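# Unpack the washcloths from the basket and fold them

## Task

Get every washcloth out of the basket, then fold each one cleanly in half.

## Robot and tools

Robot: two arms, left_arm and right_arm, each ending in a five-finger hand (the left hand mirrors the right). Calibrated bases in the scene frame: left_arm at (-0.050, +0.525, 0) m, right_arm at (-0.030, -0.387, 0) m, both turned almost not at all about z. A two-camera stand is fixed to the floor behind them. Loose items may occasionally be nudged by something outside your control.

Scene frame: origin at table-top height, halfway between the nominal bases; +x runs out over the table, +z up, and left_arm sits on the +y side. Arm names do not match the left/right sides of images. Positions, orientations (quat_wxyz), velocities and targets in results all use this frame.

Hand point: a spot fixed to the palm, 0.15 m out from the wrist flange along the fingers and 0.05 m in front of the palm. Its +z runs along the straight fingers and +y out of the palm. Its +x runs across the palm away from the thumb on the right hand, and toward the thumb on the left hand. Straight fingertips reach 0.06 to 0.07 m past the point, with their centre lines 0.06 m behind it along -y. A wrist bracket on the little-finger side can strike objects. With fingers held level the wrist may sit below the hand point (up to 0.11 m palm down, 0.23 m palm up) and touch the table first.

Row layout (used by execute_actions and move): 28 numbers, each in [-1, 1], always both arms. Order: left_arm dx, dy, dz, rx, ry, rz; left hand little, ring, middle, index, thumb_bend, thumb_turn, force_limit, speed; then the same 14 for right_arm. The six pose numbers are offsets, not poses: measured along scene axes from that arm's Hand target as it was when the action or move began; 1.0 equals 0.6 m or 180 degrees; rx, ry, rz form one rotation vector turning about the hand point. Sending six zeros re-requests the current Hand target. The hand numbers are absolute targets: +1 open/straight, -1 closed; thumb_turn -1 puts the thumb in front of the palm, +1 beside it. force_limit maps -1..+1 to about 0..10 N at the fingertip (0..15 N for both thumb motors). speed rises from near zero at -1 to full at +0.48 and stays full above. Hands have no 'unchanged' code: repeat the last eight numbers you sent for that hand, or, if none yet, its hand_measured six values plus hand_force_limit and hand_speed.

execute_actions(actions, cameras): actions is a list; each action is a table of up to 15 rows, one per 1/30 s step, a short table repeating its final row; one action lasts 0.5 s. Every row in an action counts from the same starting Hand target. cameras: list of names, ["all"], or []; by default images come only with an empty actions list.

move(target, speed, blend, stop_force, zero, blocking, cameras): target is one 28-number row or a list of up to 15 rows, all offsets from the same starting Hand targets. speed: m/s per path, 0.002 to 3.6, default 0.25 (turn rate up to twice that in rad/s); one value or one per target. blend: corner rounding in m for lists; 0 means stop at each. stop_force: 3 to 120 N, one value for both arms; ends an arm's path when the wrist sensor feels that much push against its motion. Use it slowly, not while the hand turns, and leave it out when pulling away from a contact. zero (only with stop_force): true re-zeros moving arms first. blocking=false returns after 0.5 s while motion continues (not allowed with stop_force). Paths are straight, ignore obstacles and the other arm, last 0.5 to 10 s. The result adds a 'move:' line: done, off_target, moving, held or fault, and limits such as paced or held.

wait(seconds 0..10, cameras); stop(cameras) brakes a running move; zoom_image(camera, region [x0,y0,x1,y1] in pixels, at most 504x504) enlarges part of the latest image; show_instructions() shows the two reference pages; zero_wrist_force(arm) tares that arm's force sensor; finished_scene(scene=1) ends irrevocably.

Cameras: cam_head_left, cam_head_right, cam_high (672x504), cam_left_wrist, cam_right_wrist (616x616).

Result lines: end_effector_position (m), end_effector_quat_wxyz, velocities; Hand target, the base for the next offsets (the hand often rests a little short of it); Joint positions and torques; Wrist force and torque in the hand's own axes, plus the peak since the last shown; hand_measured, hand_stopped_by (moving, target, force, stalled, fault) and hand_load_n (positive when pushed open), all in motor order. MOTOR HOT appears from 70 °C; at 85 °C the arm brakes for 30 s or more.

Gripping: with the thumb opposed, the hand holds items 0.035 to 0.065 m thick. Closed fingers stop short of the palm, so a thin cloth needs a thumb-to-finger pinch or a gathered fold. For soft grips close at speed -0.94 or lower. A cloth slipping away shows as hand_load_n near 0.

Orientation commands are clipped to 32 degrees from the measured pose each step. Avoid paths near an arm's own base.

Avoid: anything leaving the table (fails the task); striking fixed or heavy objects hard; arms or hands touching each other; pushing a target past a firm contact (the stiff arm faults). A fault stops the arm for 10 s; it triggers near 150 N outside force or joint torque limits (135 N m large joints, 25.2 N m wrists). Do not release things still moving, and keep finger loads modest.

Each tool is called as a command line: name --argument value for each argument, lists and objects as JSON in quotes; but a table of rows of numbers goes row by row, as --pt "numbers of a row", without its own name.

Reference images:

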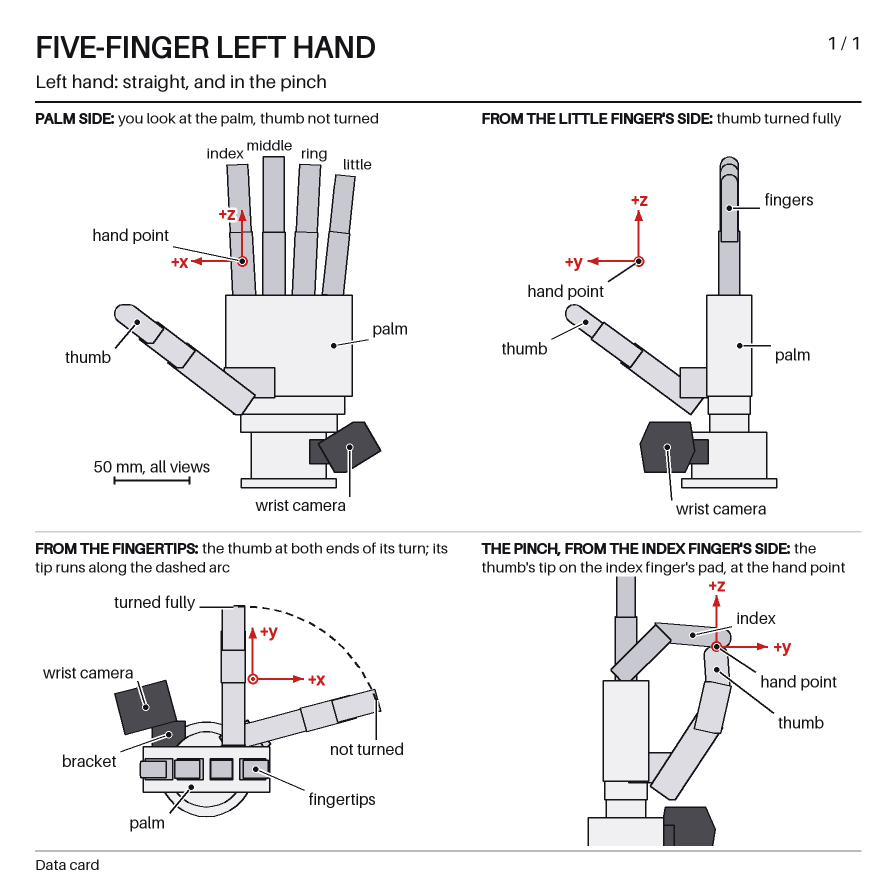

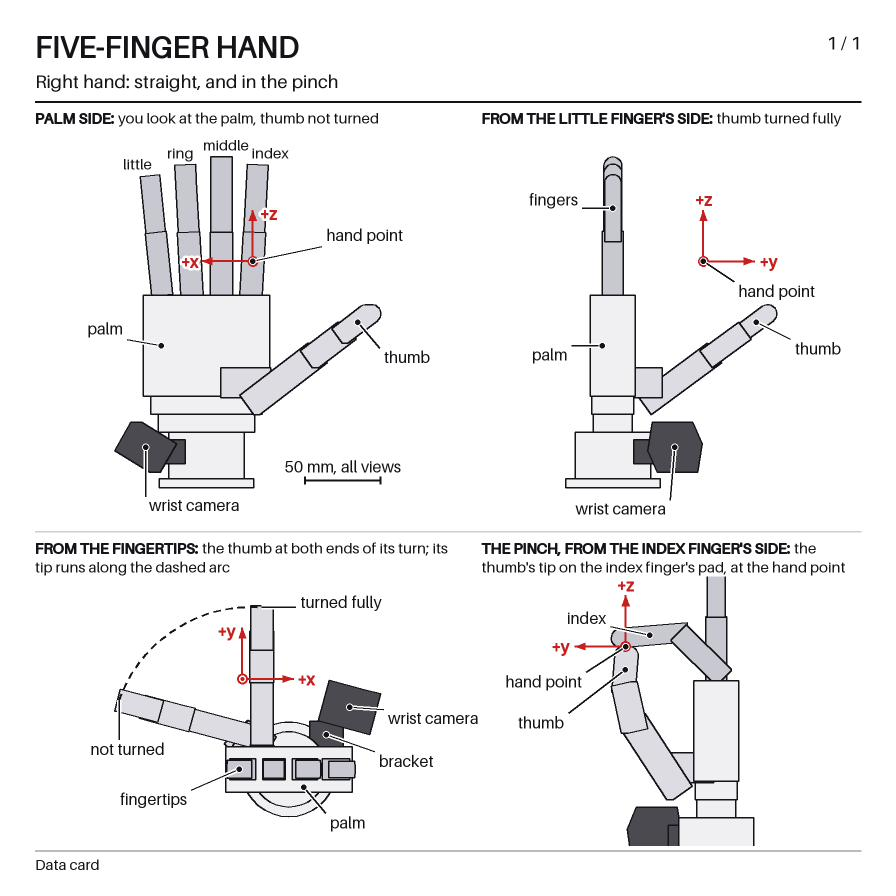

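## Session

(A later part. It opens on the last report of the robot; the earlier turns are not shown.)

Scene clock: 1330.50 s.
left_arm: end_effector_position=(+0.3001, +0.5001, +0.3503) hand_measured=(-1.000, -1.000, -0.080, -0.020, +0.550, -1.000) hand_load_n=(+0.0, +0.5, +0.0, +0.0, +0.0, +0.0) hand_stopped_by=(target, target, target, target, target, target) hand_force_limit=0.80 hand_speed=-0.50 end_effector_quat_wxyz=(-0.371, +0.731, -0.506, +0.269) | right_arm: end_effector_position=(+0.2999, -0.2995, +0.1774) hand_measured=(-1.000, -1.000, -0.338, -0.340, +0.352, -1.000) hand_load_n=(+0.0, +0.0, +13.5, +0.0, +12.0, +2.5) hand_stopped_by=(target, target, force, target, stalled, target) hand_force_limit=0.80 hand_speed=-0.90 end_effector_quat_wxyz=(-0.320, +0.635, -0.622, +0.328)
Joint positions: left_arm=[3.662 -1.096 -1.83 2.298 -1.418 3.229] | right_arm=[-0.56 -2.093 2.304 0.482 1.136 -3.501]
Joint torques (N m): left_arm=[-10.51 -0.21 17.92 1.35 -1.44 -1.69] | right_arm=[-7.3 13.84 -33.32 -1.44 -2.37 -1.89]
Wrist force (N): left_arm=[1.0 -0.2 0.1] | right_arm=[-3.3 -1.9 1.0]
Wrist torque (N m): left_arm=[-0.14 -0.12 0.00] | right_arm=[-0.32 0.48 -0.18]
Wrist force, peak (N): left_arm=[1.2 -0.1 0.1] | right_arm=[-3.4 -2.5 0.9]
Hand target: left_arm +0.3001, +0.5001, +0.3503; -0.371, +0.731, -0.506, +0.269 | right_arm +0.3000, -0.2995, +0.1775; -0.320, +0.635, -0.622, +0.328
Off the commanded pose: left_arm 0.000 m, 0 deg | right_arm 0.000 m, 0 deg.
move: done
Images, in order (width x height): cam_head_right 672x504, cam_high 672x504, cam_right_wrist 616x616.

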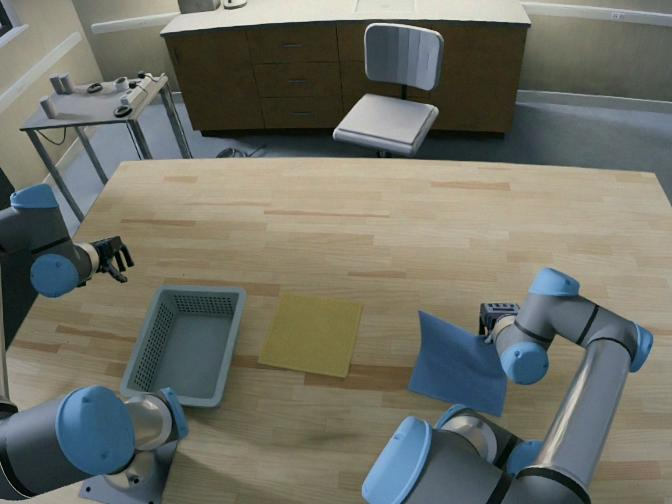

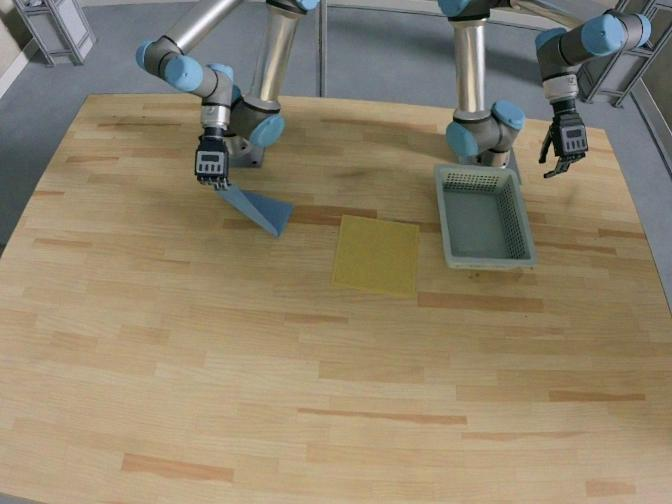

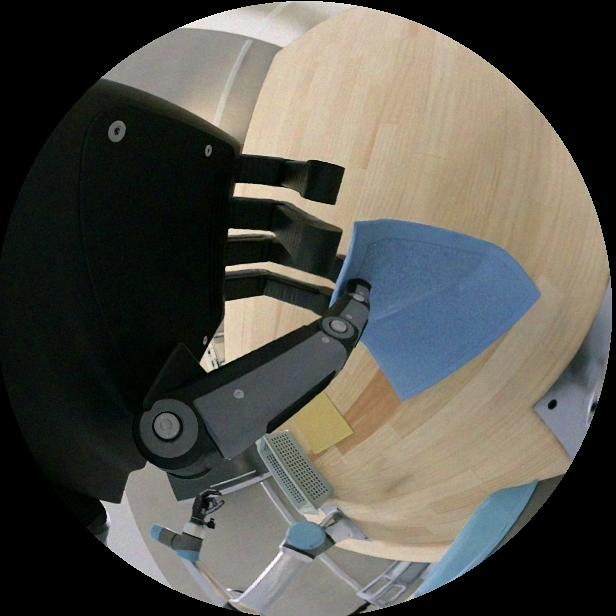

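move --pt "0 0 0 0 0 0 -1 -1 -0.08 -0.02 0.55 -1 0.8 -0.5 0.15 0 -0.09 0 0 0 -1 -1 -0.34 -0.34 0.34 -1 0.8 -0.9" --pt "0 0 0 0 0 0 -1 -1 -0.08 -0.02 0.55 -1 0.8 -0.5 0.3 0 -0.2367 0 0 0 -1 -1 -0.34 -0.34 0.34 -1 0.8 -0.9" --speed 0.08 --blend 0.02 --cameras '["cam_high","cam_head_right","cam_right_wrist"]'

Scene clock: 1340.77 s.
left_arm: end_effector_position=(+0.3001, +0.5001, +0.3503) hand_measured=(-1.000, -1.000, -0.080, -0.020, +0.550, -1.000) hand_load_n=(+0.0, +0.0, +0.0, +0.0, +0.0, +0.0) hand_stopped_by=(target, target, target, target, target, target) hand_force_limit=0.80 hand_speed=-0.50 end_effector_quat_wxyz=(-0.371, +0.731, -0.506, +0.269) | right_arm: end_effector_position=(+0.4800, -0.2994, +0.0355) hand_measured=(-1.000, -1.000, -0.338, -0.340, +0.352, -1.000) hand_load_n=(+0.0, +0.0, +13.0, +0.0, +12.0, +2.5) hand_stopped_by=(target, target, force, target, stalled, target) hand_force_limit=0.80 hand_speed=-0.90 end_effector_quat_wxyz=(-0.320, +0.635, -0.622, +0.328)
Joint positions: left_arm=[3.662 -1.096 -1.83 2.298 -1.418 3.229] | right_arm=[-0.241 -1.355 2.104 -0.119 1.388 -3.296]
Joint torques (N m): left_arm=[-9.81 2.45 17.62 1.34 -1.44 -1.69] | right_arm=[-10.44 -26.89 -6.79 2.36 -1.89 -2.01]
Wrist force (N): left_arm=[1.0 0.1 0.1] | right_arm=[-3.0 -2.4 1.0]
Wrist torque (N m): left_arm=[-0.09 -0.12 -0.02] | right_arm=[-0.40 0.46 -0.17]
Wrist force, peak (N): left_arm=[1.3 -0.2 -0.1] | right_arm=[-3.4 -2.1 1.2]
Hand target: left_arm +0.3001, +0.5001, +0.3503; -0.371, +0.731, -0.506, +0.269 | right_arm +0.4800, -0.2995, +0.0354; -0.320, +0.635, -0.622, +0.328
Off the commanded pose: left_arm 0.000 m, 0 deg | right_arm 0.000 m, 0 deg.
move: done
Images, in order (width x height): cam_head_right 672x504, cam_high 672x504, cam_right_wrist 616x616.

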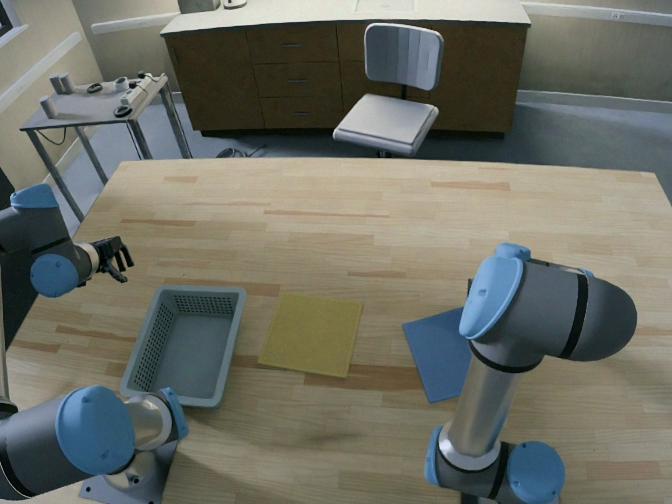

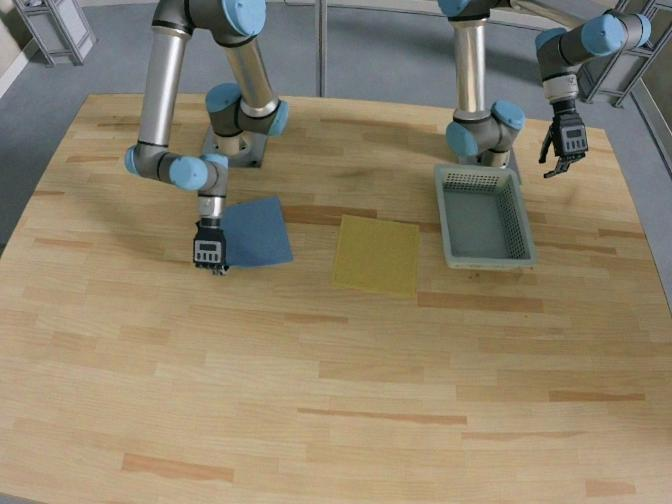

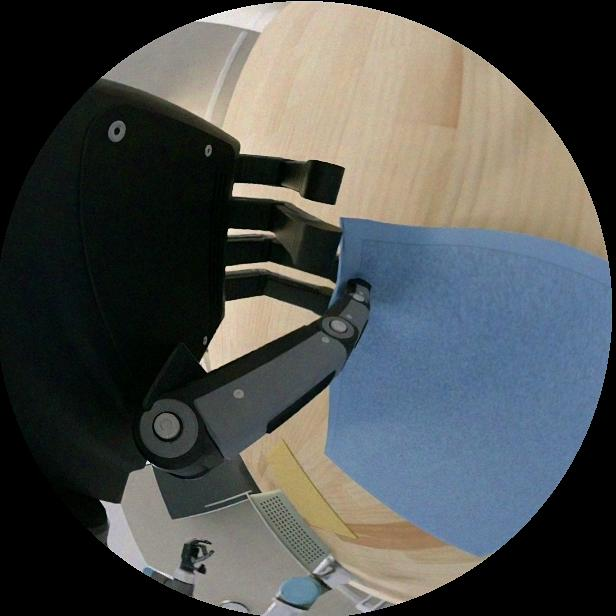

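zoom_image --camera "cam_high" --region '[180, 170, 440, 330]'

Scaled by 1.938 from the camera's 672x504 image, which has a finer 960x720 frame.

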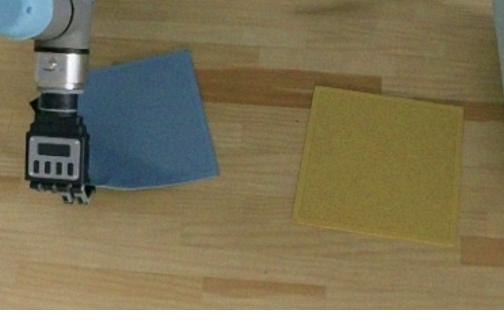

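move --pt "0 0 0 0 0 0 -1 -1 -0.08 -0.02 0.55 -1 0.8 -0.5 0.0167 0.133 0.31 0 0 0 -1 -1 -0.34 -0.34 0.34 -1 0.8 -0.9" --speed 0.08 --cameras '["cam_high"]'

move --pt "0 0 0 0 0 0 -1 -1 -0.08 -0.02 0.55 -1 0.8 -0.5 0.12 -0.08 -0.14 0 0 0 -1 -1 -0.34 -0.34 0.34 -1 0.8 -0.9" --pt "0 0 0 0 0 0 -1 -1 -0.08 -0.02 0.55 -1 0.8 -0.5 0.25 -0.21 -0.31 0 0 0 -1 -1 -0.34 -0.34 0.34 -1 0.8 -0.9" --speed 0.08 --blend 0.02 --cameras '["cam_high","cam_right_wrist"]'

Scene clock: 1378.50 s.
left_arm: end_effector_position=(+0.3001, +0.5001, +0.3503) hand_measured=(-1.000, -1.000, -0.080, -0.020, +0.550, -1.000) hand_load_n=(+0.5, +0.0, +0.0, +0.0, +0.0, +0.0) hand_stopped_by=(target, target, target, target, target, target) hand_force_limit=0.80 hand_speed=-0.50 end_effector_quat_wxyz=(-0.371, +0.731, -0.506, +0.269) | right_arm: end_effector_position=(+0.4900, -0.2196, +0.2215) hand_measured=(-1.000, -1.000, -0.338, -0.340, +0.352, -1.000) hand_load_n=(+0.0, +0.0, +13.5, +0.0, +11.5, +2.5) hand_stopped_by=(target, target, force, target, stalled, target) hand_force_limit=0.80 hand_speed=-0.90 end_effector_quat_wxyz=(-0.320, +0.635, -0.622, +0.329)
Joint positions: left_arm=[3.662 -1.096 -1.83 2.298 -1.418 3.229] | right_arm=[-0.002 -1.503 1.732 0.388 1.583 -3.156]
Joint torques (N m): left_arm=[-10.26 4.03 17.53 1.3 -1.57 -1.63] | right_arm=[-10.12 -10.88 -17.3 -1.28 -1.8 -2.62]
Wrist force (N): left_arm=[1.0 -0.2 0.0] | right_arm=[-2.9 -2.3 1.0]
Wrist torque (N m): left_arm=[-0.14 -0.11 -0.01] | right_arm=[-0.41 0.46 -0.17]
Wrist force, peak (N): left_arm=[1.3 0.1 0.1] | right_arm=[-3.4 -2.9 0.6]
Hand target: left_arm +0.3001, +0.5001, +0.3503; -0.371, +0.731, -0.506, +0.269 | right_arm +0.4900, -0.2197, +0.2214; -0.320, +0.635, -0.622, +0.328
Off the commanded pose: left_arm 0.000 m, 0 deg | right_arm 0.000 m, 0 deg.
move: done
Images, in order (width x height): cam_high 672x504.

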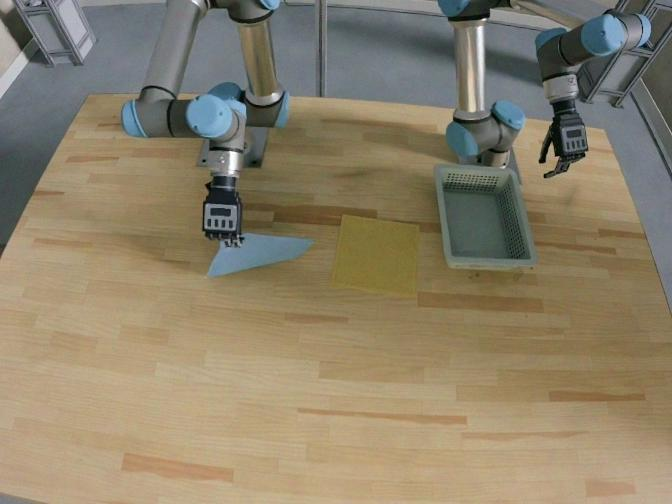

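Scene clock: 1382.20 s.
left_arm: end_effector_position=(+0.3001, +0.5001, +0.3503) hand_measured=(-1.000, -1.000, -0.080, -0.020, +0.550, -1.000) hand_load_n=(+0.0, +0.0, +0.0, +0.0, +0.0, +0.0) hand_stopped_by=(target, target, target, target, target, target) hand_force_limit=0.80 hand_speed=-0.50 end_effector_quat_wxyz=(-0.371, +0.731, -0.506, +0.269) | right_arm: end_effector_position=(+0.6401, -0.3458, +0.0355) hand_measured=(-1.000, -1.000, -0.338, -0.340, +0.352, -1.000) hand_load_n=(+0.0, +0.0, +13.5, +0.0, +12.0, +2.5) hand_stopped_by=(target, target, force, target, stalled, target) hand_force_limit=0.80 hand_speed=-0.90 end_effector_quat_wxyz=(-0.320, +0.635, -0.622, +0.329)
Joint positions: left_arm=[3.662 -1.096 -1.83 2.298 -1.418 3.229] | right_arm=[-0.26 -1.037 1.626 0.043 1.373 -3.308]
Joint torques (N m): left_arm=[-9.58 3.74 17.84 1.32 -1.37 -1.63] | right_arm=[13.42 -55.29 -8.36 3.05 2.03 2.04]
Wrist force (N): left_arm=[1.1 0.1 -0.1] | right_arm=[-2.9 -2.8 1.0]
Wrist torque (N m): left_arm=[-0.08 -0.13 -0.01] | right_arm=[-0.44 0.46 -0.03]
Wrist force, peak (N): left_arm=[1.3 -0.2 0.2] | right_arm=[-3.1 -3.2 0.9]
Hand target: left_arm +0.3001, +0.5001, +0.3503; -0.371, +0.731, -0.506, +0.269 | right_arm +0.6400, -0.3457, +0.0354; -0.320, +0.635, -0.622, +0.328
Off the commanded pose: left_arm 0.000 m, 0 deg | right_arm 0.000 m, 0 deg.
move: done
Images, in order (width x height): cam_high 672x504, cam_right_wrist 616x616.

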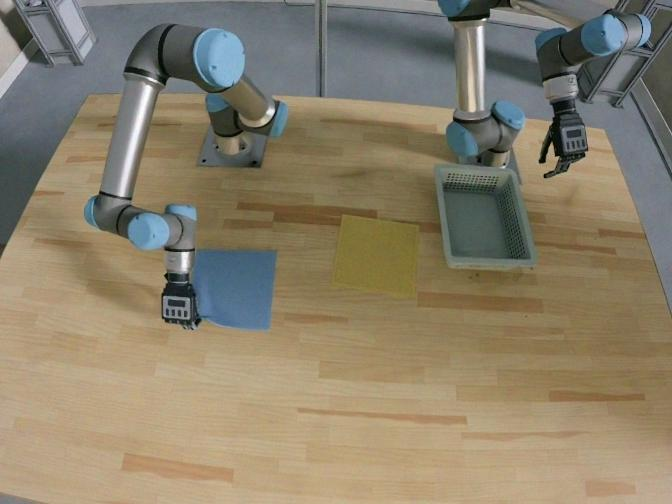

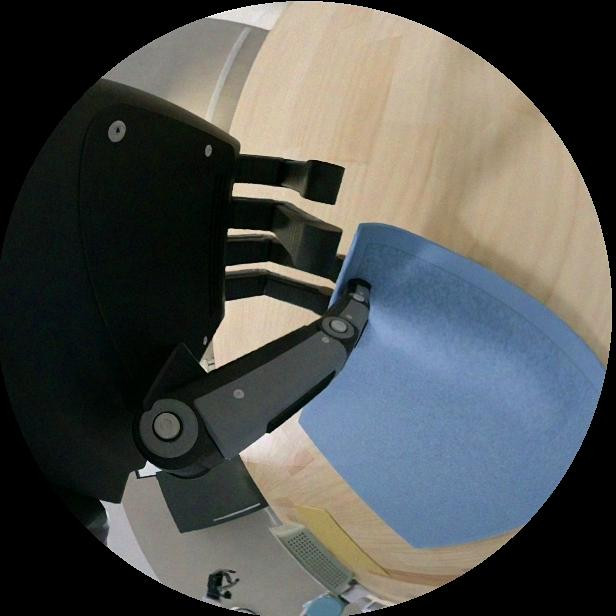

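move --pt "0 0 0 0 0 0 -1 -1 -0.08 -0.02 0.55 -1 0.8 -0.5 -0.15 0.15 0.4 0 0 0 -1 -1 -0.34 -0.34 0.34 -1 0.8 -0.9" --pt "0 0 0 0 0 0 -1 -1 -0.08 -0.02 0.55 -1 0.8 -0.5 -0.467 0.485 0.575 0 0 0 -1 -1 -0.34 -0.34 0.34 -1 0.8 -0.9" --speed 0.1 --blend 0.03 --cameras '["cam_high"]'

move --pt "0 0 0 0 0 0 -1 -1 -0.08 -0.02 0.55 -1 0.8 -0.5 0 0 -0.09 0 0 0 -1 -1 -0.34 -0.34 0.34 -1 0.8 -0.9" --speed 0.06 --cameras '["cam_high","cam_head_right"]'

Scene clock: 1427.73 s.
left_arm: end_effector_position=(+0.3001, +0.5001, +0.3503) hand_measured=(-1.000, -1.000, -0.080, -0.020, +0.550, -1.000) hand_load_n=(+0.0, +0.0, +0.0, +0.0, +0.0, +0.0) hand_stopped_by=(target, target, target, target, target, target) hand_force_limit=0.80 hand_speed=-0.50 end_effector_quat_wxyz=(-0.371, +0.731, -0.506, +0.269) | right_arm: end_effector_position=(+0.3599, -0.0547, +0.3803) hand_measured=(-1.000, -1.000, -0.338, -0.340, +0.352, -1.000) hand_load_n=(+0.0, +0.0, +13.5, +0.0, +11.5, +2.5) hand_stopped_by=(target, target, force, target, stalled, target) hand_force_limit=0.80 hand_speed=-0.90 end_effector_quat_wxyz=(-0.320, +0.635, -0.622, +0.328)
Joint positions: left_arm=[3.662 -1.096 -1.83 2.298 -1.418 3.229] | right_arm=[0.562 -1.504 1.34 0.869 2.033 -2.803]
Joint torques (N m): left_arm=[-8.23 7.11 17.64 1.34 -1.58 -1.6] | right_arm=[5.25 -38.62 -13.45 -1.46 0.2 -1.26]
Motor temperatures (°C): left_arm=[30 30 31 35 33 34] | right_arm=[30 31 33 39 42 38]
Wrist force (N): left_arm=[1.1 0.0 0.1] | right_arm=[-3.0 -2.6 1.2]
Wrist torque (N m): left_arm=[-0.11 -0.13 -0.01] | right_arm=[-0.46 0.43 -0.04]
Wrist force, peak (N): left_arm=[1.3 0.0 0.1] | right_arm=[-3.8 -2.6 0.5]
Hand target: left_arm +0.3001, +0.5001, +0.3503; -0.371, +0.731, -0.506, +0.269 | right_arm +0.3598, -0.0547, +0.3804; -0.320, +0.635, -0.622, +0.328
Off the commanded pose: left_arm 0.000 m, 0 deg | right_arm 0.000 m, 0 deg.
move: done
Images, in order (width x height): cam_high 672x504.

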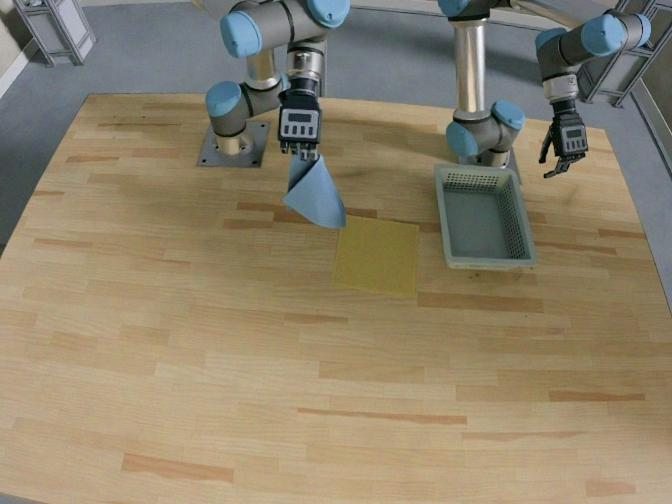

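Scene clock: 1428.97 s.
left_arm: end_effector_position=(+0.3001, +0.5001, +0.3503) hand_measured=(-1.000, -1.000, -0.080, -0.020, +0.550, -1.000) hand_load_n=(+0.0, +0.0, +0.0, +0.0, +0.0, +0.0) hand_stopped_by=(target, target, target, target, target, target) hand_force_limit=0.80 hand_speed=-0.50 end_effector_quat_wxyz=(-0.371, +0.731, -0.506, +0.269) | right_arm: end_effector_position=(+0.3598, -0.0547, +0.3265) hand_measured=(-1.000, -1.000, -0.338, -0.340, +0.352, -1.000) hand_load_n=(+0.0, +0.0, +13.5, +0.0, +12.0, +2.5) hand_stopped_by=(target, target, force, target, stalled, target) hand_force_limit=0.80 hand_speed=-0.90 end_effector_quat_wxyz=(-0.320, +0.635, -0.622, +0.328)
Joint positions: left_arm=[3.662 -1.096 -1.83 2.298 -1.418 3.229] | right_arm=[0.562 -1.517 1.491 0.73 2.033 -2.803]
Joint torques (N m): left_arm=[-9 8.4 16.91 1.08 -1.41 -1.62] | right_arm=[6.25 -35.56 -32.14 3.2 0.97 -0.08]
Wrist force (N): left_arm=[1.0 -0.1 0.0] | right_arm=[-2.5 -2.8 1.1]
Wrist torque (N m): left_arm=[-0.12 -0.12 -0.01] | right_arm=[-0.48 0.40 -0.01]
Wrist force, peak (N): left_arm=[1.2 -0.2 -0.1] | right_arm=[-2.9 -3.2 0.9]
Hand target: left_arm +0.3001, +0.5001, +0.3503; -0.371, +0.731, -0.506, +0.269 | right_arm +0.3598, -0.0547, +0.3264; -0.320, +0.635, -0.622, +0.328
Off the commanded pose: left_arm 0.000 m, 0 deg | right_arm 0.000 m, 0 deg.
move: done
Images, in order (width x height): cam_head_right 672x504, cam_high 672x504.

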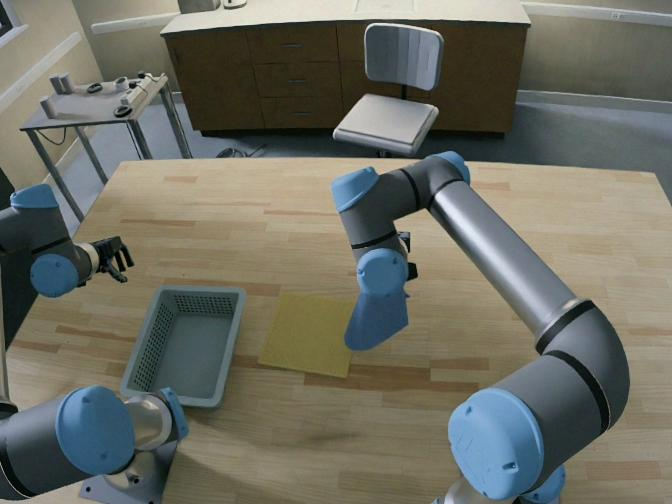

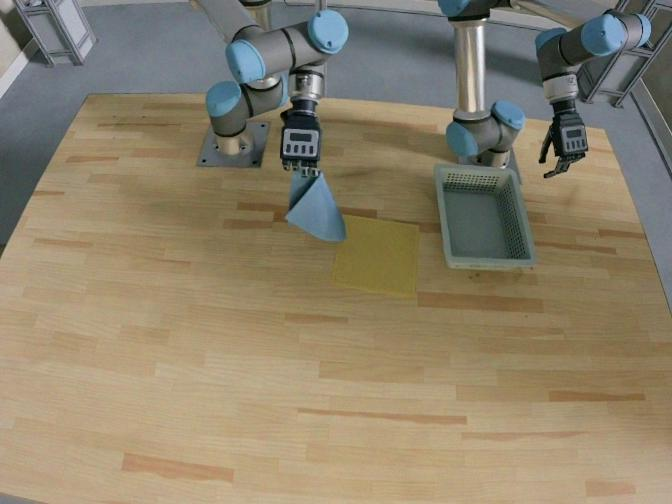

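move --pt "0 0 0 0 0 0 -1 -1 -0.08 -0.02 0.55 -1 0.8 -0.5 0 -0.075 0 0 0 0 -1 -1 -0.34 -0.34 0.34 -1 0.8 -0.9" --pt "0 0 0 0 0 0 -1 -1 -0.08 -0.02 0.55 -1 0.8 -0.5 0.167 -0.18 -0.1 0 0 0 -1 -1 -0.34 -0.34 0.34 -1 0.8 -0.9" --pt "0 0 0 0 0 0 -1 -1 -0.08 -0.02 0.55 -1 0.8 -0.5 0.3 -0.27 -0.25 0 0 0 -1 -1 -0.34 -0.34 0.34 -1 0.8 -0.9" --pt "0 0 0 0 0 0 -1 -1 -0.08 -0.02 0.55 -1 0.8 -0.5 0.4 -0.358 -0.485 0 0 0 -1 -1 -0.34 -0.34 0.34 -1 0.8 -0.9" --speed 0.08 --blend 0.02 --cameras '["cam_high","cam_head_right","cam_right_wrist"]'

Scene clock: 1445.60 s.
left_arm: end_effector_position=(+0.3001, +0.5001, +0.3503) hand_measured=(-1.000, -1.000, -0.080, -0.020, +0.550, -1.000) hand_load_n=(+0.0, +0.0, +0.0, +0.0, +0.0, +0.0) hand_stopped_by=(target, target, target, target, target, target) hand_force_limit=0.80 hand_speed=-0.50 end_effector_quat_wxyz=(-0.371, +0.731, -0.506, +0.269) | right_arm: end_effector_position=(+0.5998, -0.2696, +0.0354) hand_measured=(-1.000, -1.000, -0.338, -0.340, +0.352, -1.000) hand_load_n=(+0.0, +0.0, +13.0, +0.5, +12.0, +2.5) hand_stopped_by=(target, target, force, target, stalled, target) hand_force_limit=0.80 hand_speed=-0.90 end_effector_quat_wxyz=(-0.320, +0.635, -0.622, +0.329)
Joint positions: left_arm=[3.662 -1.096 -1.83 2.298 -1.418 3.229] | right_arm=[-0.114 -1.104 1.734 -0.01 1.492 -3.221]
Joint torques (N m): left_arm=[-7.2 10.38 17.14 1.24 -1.44 -1.29] | right_arm=[12.86 -51.07 -19.77 3.1 2.05 1.99]
Wrist force (N): left_arm=[1.0 -0.1 -0.1] | right_arm=[-2.8 -2.2 0.8]
Wrist torque (N m): left_arm=[-0.11 -0.11 -0.01] | right_arm=[-0.33 0.42 0.00]
Wrist force, peak (N): left_arm=[1.3 -0.1 0.0] | right_arm=[-3.4 -3.0 1.1]
Hand target: left_arm +0.3001, +0.5001, +0.3503; -0.371, +0.731, -0.506, +0.269 | right_arm +0.5998, -0.2695, +0.0354; -0.320, +0.635, -0.622, +0.328
Off the commanded pose: left_arm 0.000 m, 0 deg | right_arm 0.000 m, 0 deg.
move: done
Images, in order (width x height): cam_head_right 672x504, cam_high 672x504, cam_right_wrist 616x616.

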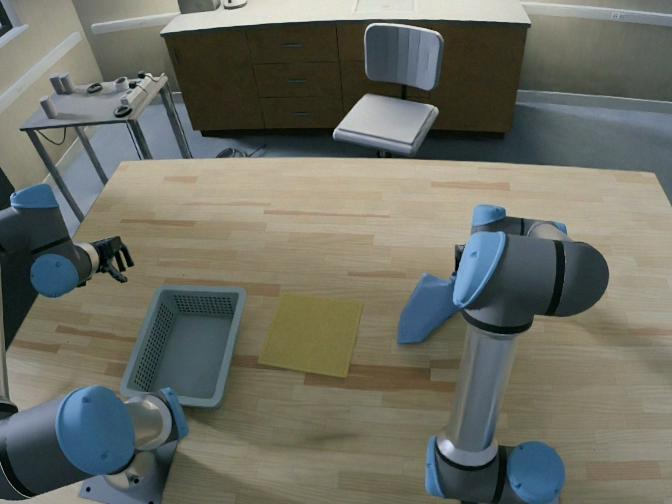

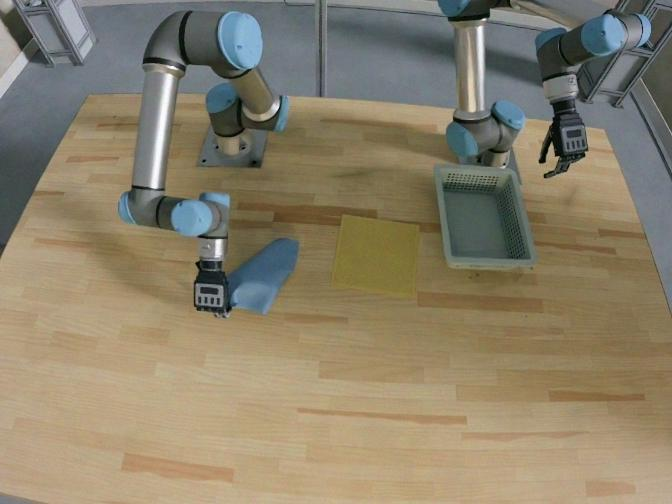

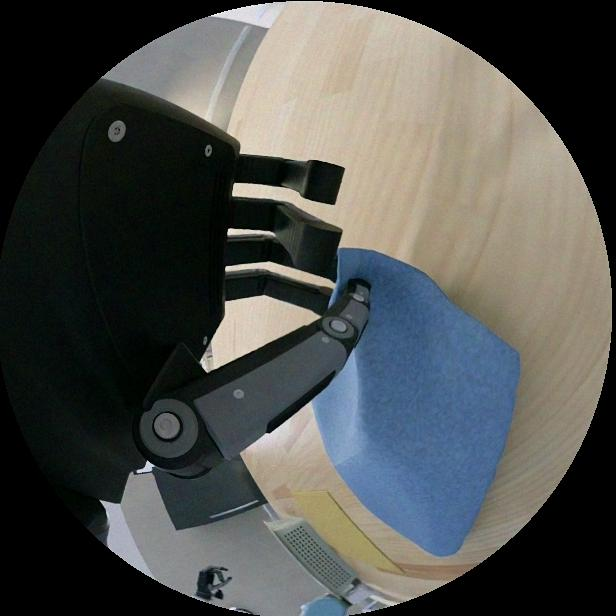

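move --pt "0 0 0 0 0 0 -1 -1 -0.08 -0.02 0.55 -1 0.8 -0.5 -0.1 0 0.4 0 0 0 -1 -1 -0.34 -0.34 0.34 -1 0.8 -0.9" --pt "0 0 0 0 0 0 -1 -1 -0.08 -0.02 0.55 -1 0.8 -0.5 -0.35 0.09 0.6 0 0 -0.078 -1 -1 -0.34 -0.34 0.34 -1 0.8 -0.9" --speed 0.12 --blend 0.03 --cameras '["cam_high","cam_head_right"]'

move --pt "0 0 0 0 0 0 -1 -1 -0.08 -0.02 0.55 -1 0.8 -0.5 0 0 -0.31 0 0 0 -1 -1 -0.34 -0.34 0.34 -1 0.8 -0.9" --speed 0.08 --cameras '["cam_high","cam_head_right"]'

Scene clock: 1462.43 s.
left_arm: end_effector_position=(+0.3001, +0.5001, +0.3503) hand_measured=(-1.000, -1.000, -0.080, -0.020, +0.550, -1.000) hand_load_n=(+0.0, +0.0, +0.0, +0.0, +0.0, +0.0) hand_stopped_by=(target, target, target, target, target, target) hand_force_limit=0.80 hand_speed=-0.50 end_effector_quat_wxyz=(-0.371, +0.731, -0.506, +0.269) | right_arm: end_effector_position=(+0.3898, -0.2155, +0.3955) hand_measured=(-1.000, -1.000, -0.338, -0.340, +0.352, -1.000) hand_load_n=(+0.0, +0.0, +13.5, -0.5, +12.0, +2.5) hand_stopped_by=(target, target, force, target, stalled, target) hand_force_limit=0.80 hand_speed=-0.90 end_effector_quat_wxyz=(+0.278, -0.554, +0.695, -0.365)
Joint positions: left_arm=[3.662 -1.096 -1.83 2.298 -1.418 3.229] | right_arm=[0.176 -1.671 1.457 0.878 1.924 -2.9]
Joint torques (N m): left_arm=[-6.57 9.8 18.11 1.3 -1.45 -1.24] | right_arm=[4.33 -3.01 -11.74 0.55 1.74 -0.01]
Wrist force (N): left_arm=[1.2 -0.2 -0.2] | right_arm=[-2.6 -2.4 0.8]
Wrist torque (N m): left_arm=[-0.12 -0.16 0.00] | right_arm=[-0.38 0.42 -0.03]
Wrist force, peak (N): left_arm=[1.4 -0.1 0.0] | right_arm=[-3.2 -2.6 0.6]
Hand target: left_arm +0.3001, +0.5001, +0.3503; -0.371, +0.731, -0.506, +0.269 | right_arm +0.3898, -0.2155, +0.3954; +0.278, -0.554, +0.695, -0.365
Off the commanded pose: left_arm 0.000 m, 0 deg | right_arm 0.000 m, 0 deg.
move: done
Images, in order (width x height): cam_head_right 672x504, cam_high 672x504.

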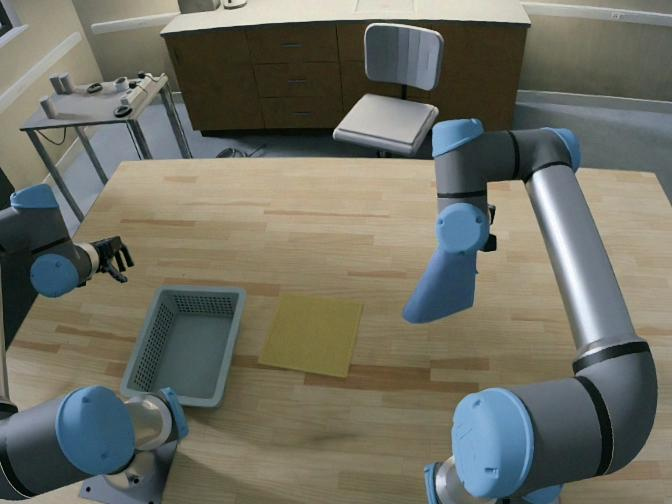

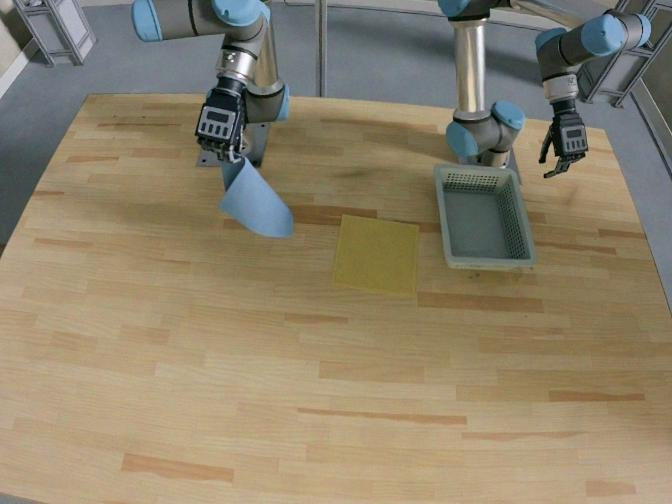

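Scene clock: 1465.20 s.
left_arm: end_effector_position=(+0.3001, +0.5001, +0.3503) hand_measured=(-1.000, -1.000, -0.080, -0.020, +0.550, -1.000) hand_load_n=(+0.0, +0.0, +0.0, +0.0, +0.0, +0.0) hand_stopped_by=(target, target, target, target, target, target) hand_force_limit=0.80 hand_speed=-0.50 end_effector_quat_wxyz=(-0.371, +0.731, -0.506, +0.269) | right_arm: end_effector_position=(+0.3898, -0.2155, +0.2094) hand_measured=(-1.000, -1.000, -0.338, -0.340, +0.352, -1.000) hand_load_n=(+0.0, +0.0, +13.0, +0.5, +11.5, +2.5) hand_stopped_by=(target, target, force, target, stalled, target) hand_force_limit=0.80 hand_speed=-0.90 end_effector_quat_wxyz=(+0.278, -0.554, +0.695, -0.365)
Joint positions: left_arm=[3.662 -1.096 -1.83 2.298 -1.418 3.229] | right_arm=[0.176 -1.659 1.926 0.398 1.924 -2.9]
Joint torques (N m): left_arm=[-7.25 10.13 18.34 1.37 -1.42 -1.29] | right_arm=[-2.8 -29.19 -24.4 0.7 -1.18 -2.1]
Wrist force (N): left_arm=[1.0 -0.1 0.0] | right_arm=[-2.8 -2.3 0.5]
Wrist torque (N m): left_arm=[-0.12 -0.12 -0.01] | right_arm=[-0.36 0.46 -0.02]
Wrist force, peak (N): left_arm=[1.3 0.0 -0.2] | right_arm=[-2.9 -2.9 0.7]
Hand target: left_arm +0.3001, +0.5001, +0.3503; -0.371, +0.731, -0.506, +0.269 | right_arm +0.3898, -0.2155, +0.2094; +0.278, -0.554, +0.695, -0.365
Off the commanded pose: left_arm 0.000 m, 0 deg | right_arm 0.000 m, 0 deg.
move: done
Images, in order (width x height): cam_head_right 672x504, cam_high 672x504.

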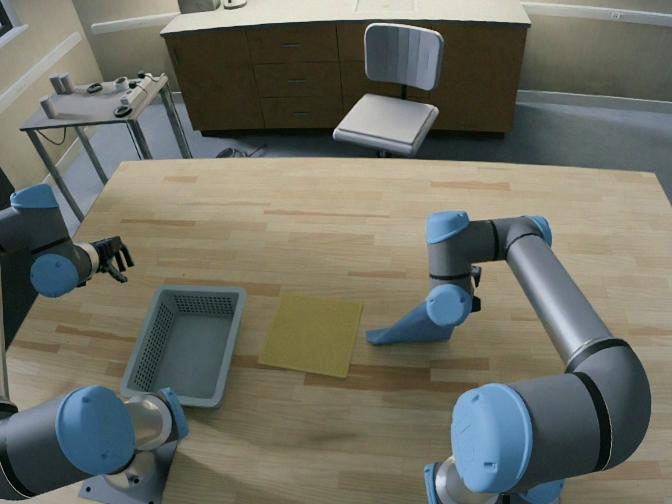

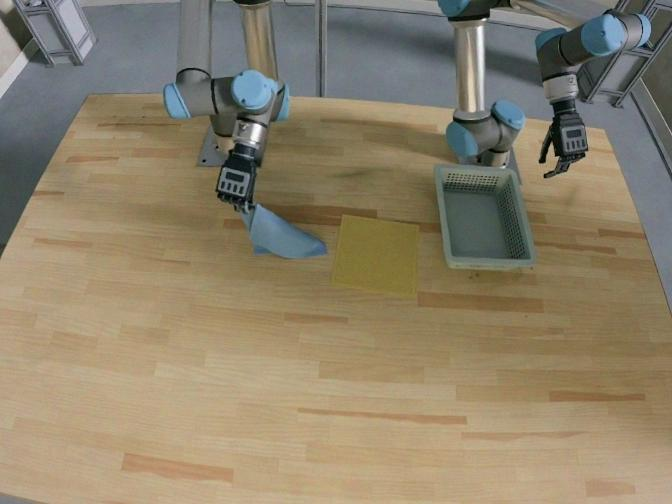

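move --pt "0 0 0 0 0 0 -1 -1 -0.08 -0.02 0.55 -1 0.8 -0.5 0.16 -0.04 -0.10 0 0 0 -1 -1 -0.34 -0.34 0.34 -1 0.8 -0.9" --pt "0 0 0 0 0 0 -1 -1 -0.08 -0.02 0.55 -1 0.8 -0.5 0.33 -0.083 -0.29 0 0 0 -1 -1 -0.34 -0.34 0.34 -1 0.8 -0.9" --speed 0.08 --blend 0.02 --cameras '["cam_high","cam_head_right","cam_right_wrist"]'

Scene clock: 1472.77 s.
left_arm: end_effector_position=(+0.3001, +0.5001, +0.3503) hand_measured=(-1.000, -1.000, -0.080, -0.020, +0.550, -1.000) hand_load_n=(+0.0, +0.0, +0.0, +0.0, +0.0, +0.0) hand_stopped_by=(target, target, target, target, target, target) hand_force_limit=0.80 hand_speed=-0.50 end_effector_quat_wxyz=(-0.371, +0.731, -0.506, +0.269) | right_arm: end_effector_position=(+0.5879, -0.2654, +0.0355) hand_measured=(-1.000, -1.000, -0.338, -0.340, +0.352, -1.000) hand_load_n=(+0.0, +0.5, +13.0, +0.5, +11.5, +2.5) hand_stopped_by=(target, target, force, target, stalled, target) hand_force_limit=0.80 hand_speed=-0.90 end_effector_quat_wxyz=(+0.278, -0.554, +0.695, -0.365)
Joint positions: left_arm=[3.662 -1.096 -1.83 2.298 -1.418 3.229] | right_arm=[-0.013 -1.107 1.74 -0.001 1.773 -3.019]
Joint torques (N m): left_arm=[-7.08 10.25 17.13 1.45 -1.4 -1.34] | right_arm=[12.81 -45.06 -7.84 2.9 2.25 1.72]
Wrist force (N): left_arm=[1.2 -0.2 0.0] | right_arm=[-2.7 -2.8 0.7]
Wrist torque (N m): left_arm=[-0.13 -0.14 0.00] | right_arm=[-0.41 0.43 -0.01]
Wrist force, peak (N): left_arm=[1.4 -0.2 0.0] | right_arm=[-2.7 -3.1 1.1]
Hand target: left_arm +0.3001, +0.5001, +0.3503; -0.371, +0.731, -0.506, +0.269 | right_arm +0.5878, -0.2653, +0.0354; +0.278, -0.554, +0.695, -0.365
Off the commanded pose: left_arm 0.000 m, 0 deg | right_arm 0.000 m, 0 deg.
move: done
Images, in order (width x height): cam_head_right 672x504, cam_high 672x504, cam_right_wrist 616x616.

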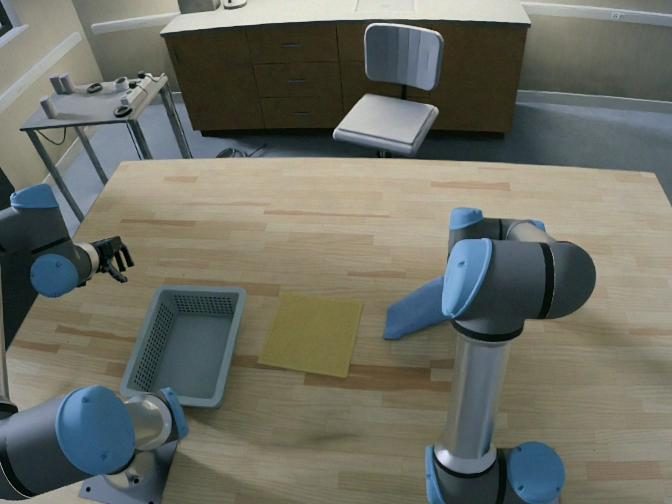

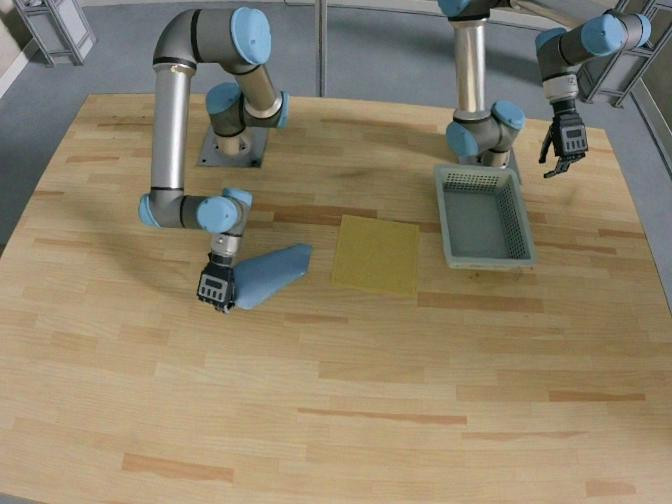

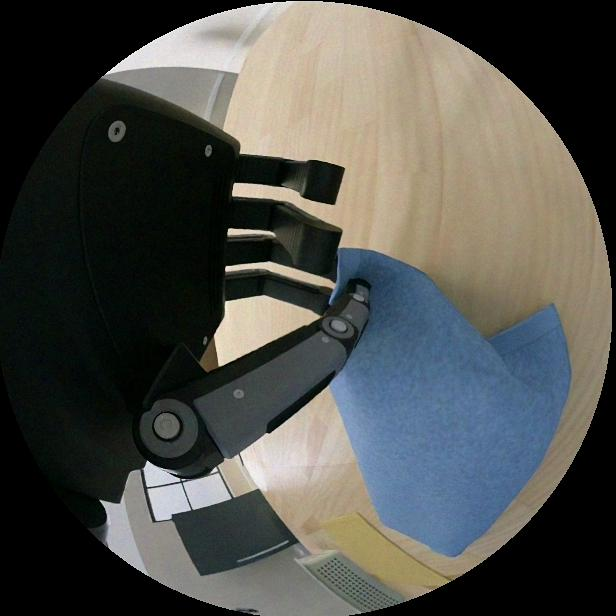

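move --pt "0 0 0 0 0 0 -1 -1 -0.08 -0.02 0.55 -1 0.8 -0.5 0.02 0.07 0.6 0 0 0.078 -1 -1 -0.34 -0.34 0.34 -1 0.8 -0.9" --speed 0.12 --cameras '["cam_high","cam_head_right","cam_right_wrist"]'

zoom_image --camera "cam_high" --region '[160, 130, 340, 330]'

Scene clock: 1503.77 s.
left_arm: end_effector_position=(+0.3001, +0.5001, +0.3503) hand_measured=(-1.000, -1.000, -0.080, -0.020, +0.550, -1.000) hand_load_n=(+0.0, +0.0, +0.0, +0.0, +0.0, +0.0) hand_stopped_by=(target, target, target, target, target, target) hand_force_limit=0.80 hand_speed=-0.50 end_effector_quat_wxyz=(-0.371, +0.731, -0.506, +0.269) | right_arm: end_effector_position=(+0.5998, -0.2233, +0.3952) hand_measured=(-1.000, -1.000, -0.338, -0.340, +0.352, -1.000) hand_load_n=(+0.0, +0.0, +13.5, +0.0, +11.5, +2.0) hand_stopped_by=(target, target, force, target, stalled, target) hand_force_limit=0.80 hand_speed=-0.90 end_effector_quat_wxyz=(-0.320, +0.635, -0.622, +0.328)
Joint positions: left_arm=[3.662 -1.096 -1.83 2.298 -1.418 3.229] | right_arm=[-0.013 -1.23 0.95 0.897 1.574 -3.162]
Joint torques (N m): left_arm=[-6.57 9.62 17.46 1.1 -1.53 -1.16] | right_arm=[11.35 -49.65 -32.53 0.82 1.74 2.1]
Wrist force (N): left_arm=[1.2 -0.2 -0.1] | right_arm=[-3.1 -2.3 0.9]
Wrist torque (N m): left_arm=[-0.13 -0.15 0.01] | right_arm=[-0.40 0.49 -0.07]
Wrist force, peak (N): left_arm=[1.3 -0.2 -0.2] | right_arm=[-3.2 -3.4 0.4]
Hand target: left_arm +0.3001, +0.5001, +0.3503; -0.371, +0.731, -0.506, +0.269 | right_arm +0.5998, -0.2233, +0.3954; -0.320, +0.635, -0.622, +0.328
Off the commanded pose: left_arm 0.000 m, 0 deg | right_arm 0.000 m, 0 deg.
move: done
Images, in order (width x height): cam_head_right 672x504, cam_high 672x504, cam_right_wrist 616x616.

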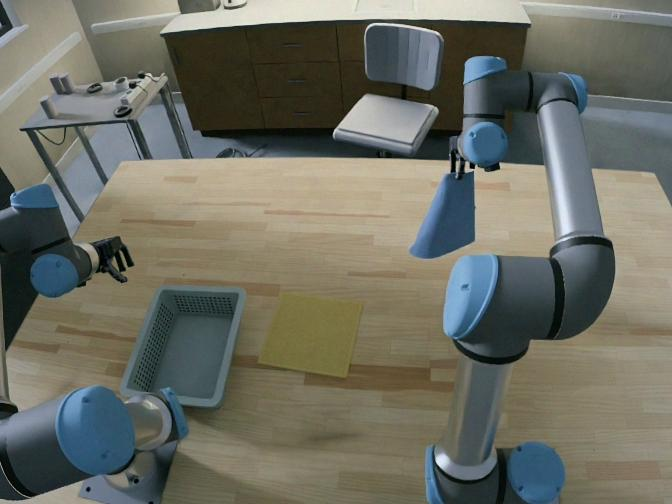

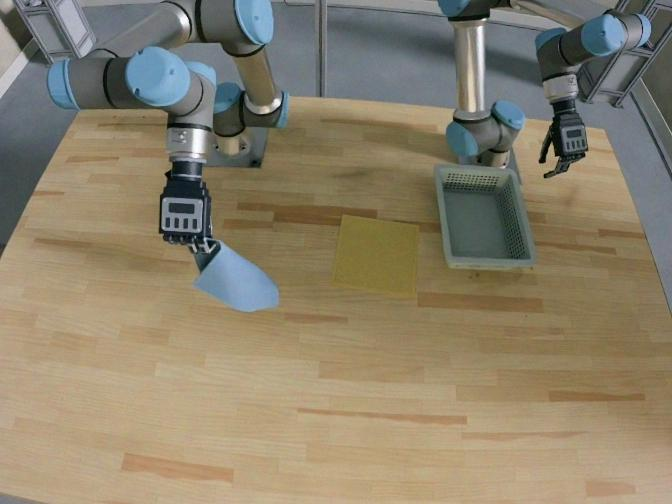

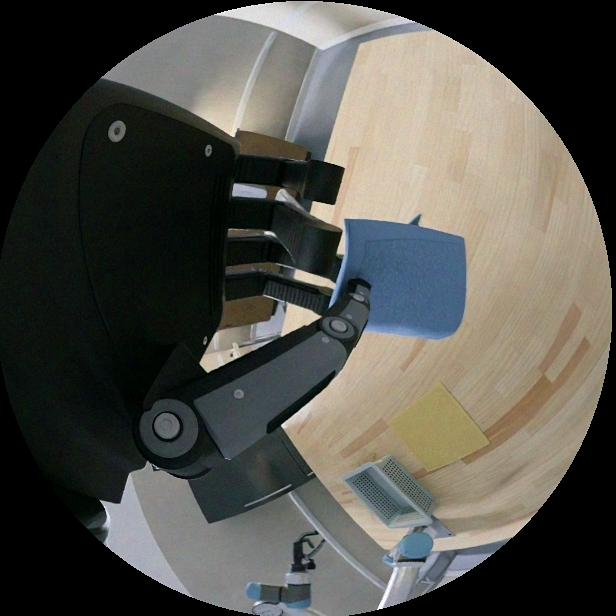

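Scaled by 2.520 from the camera's 672x504 image, which has a finer 960x720 frame.

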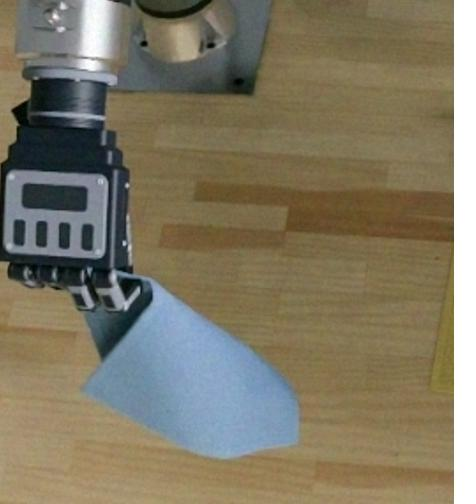

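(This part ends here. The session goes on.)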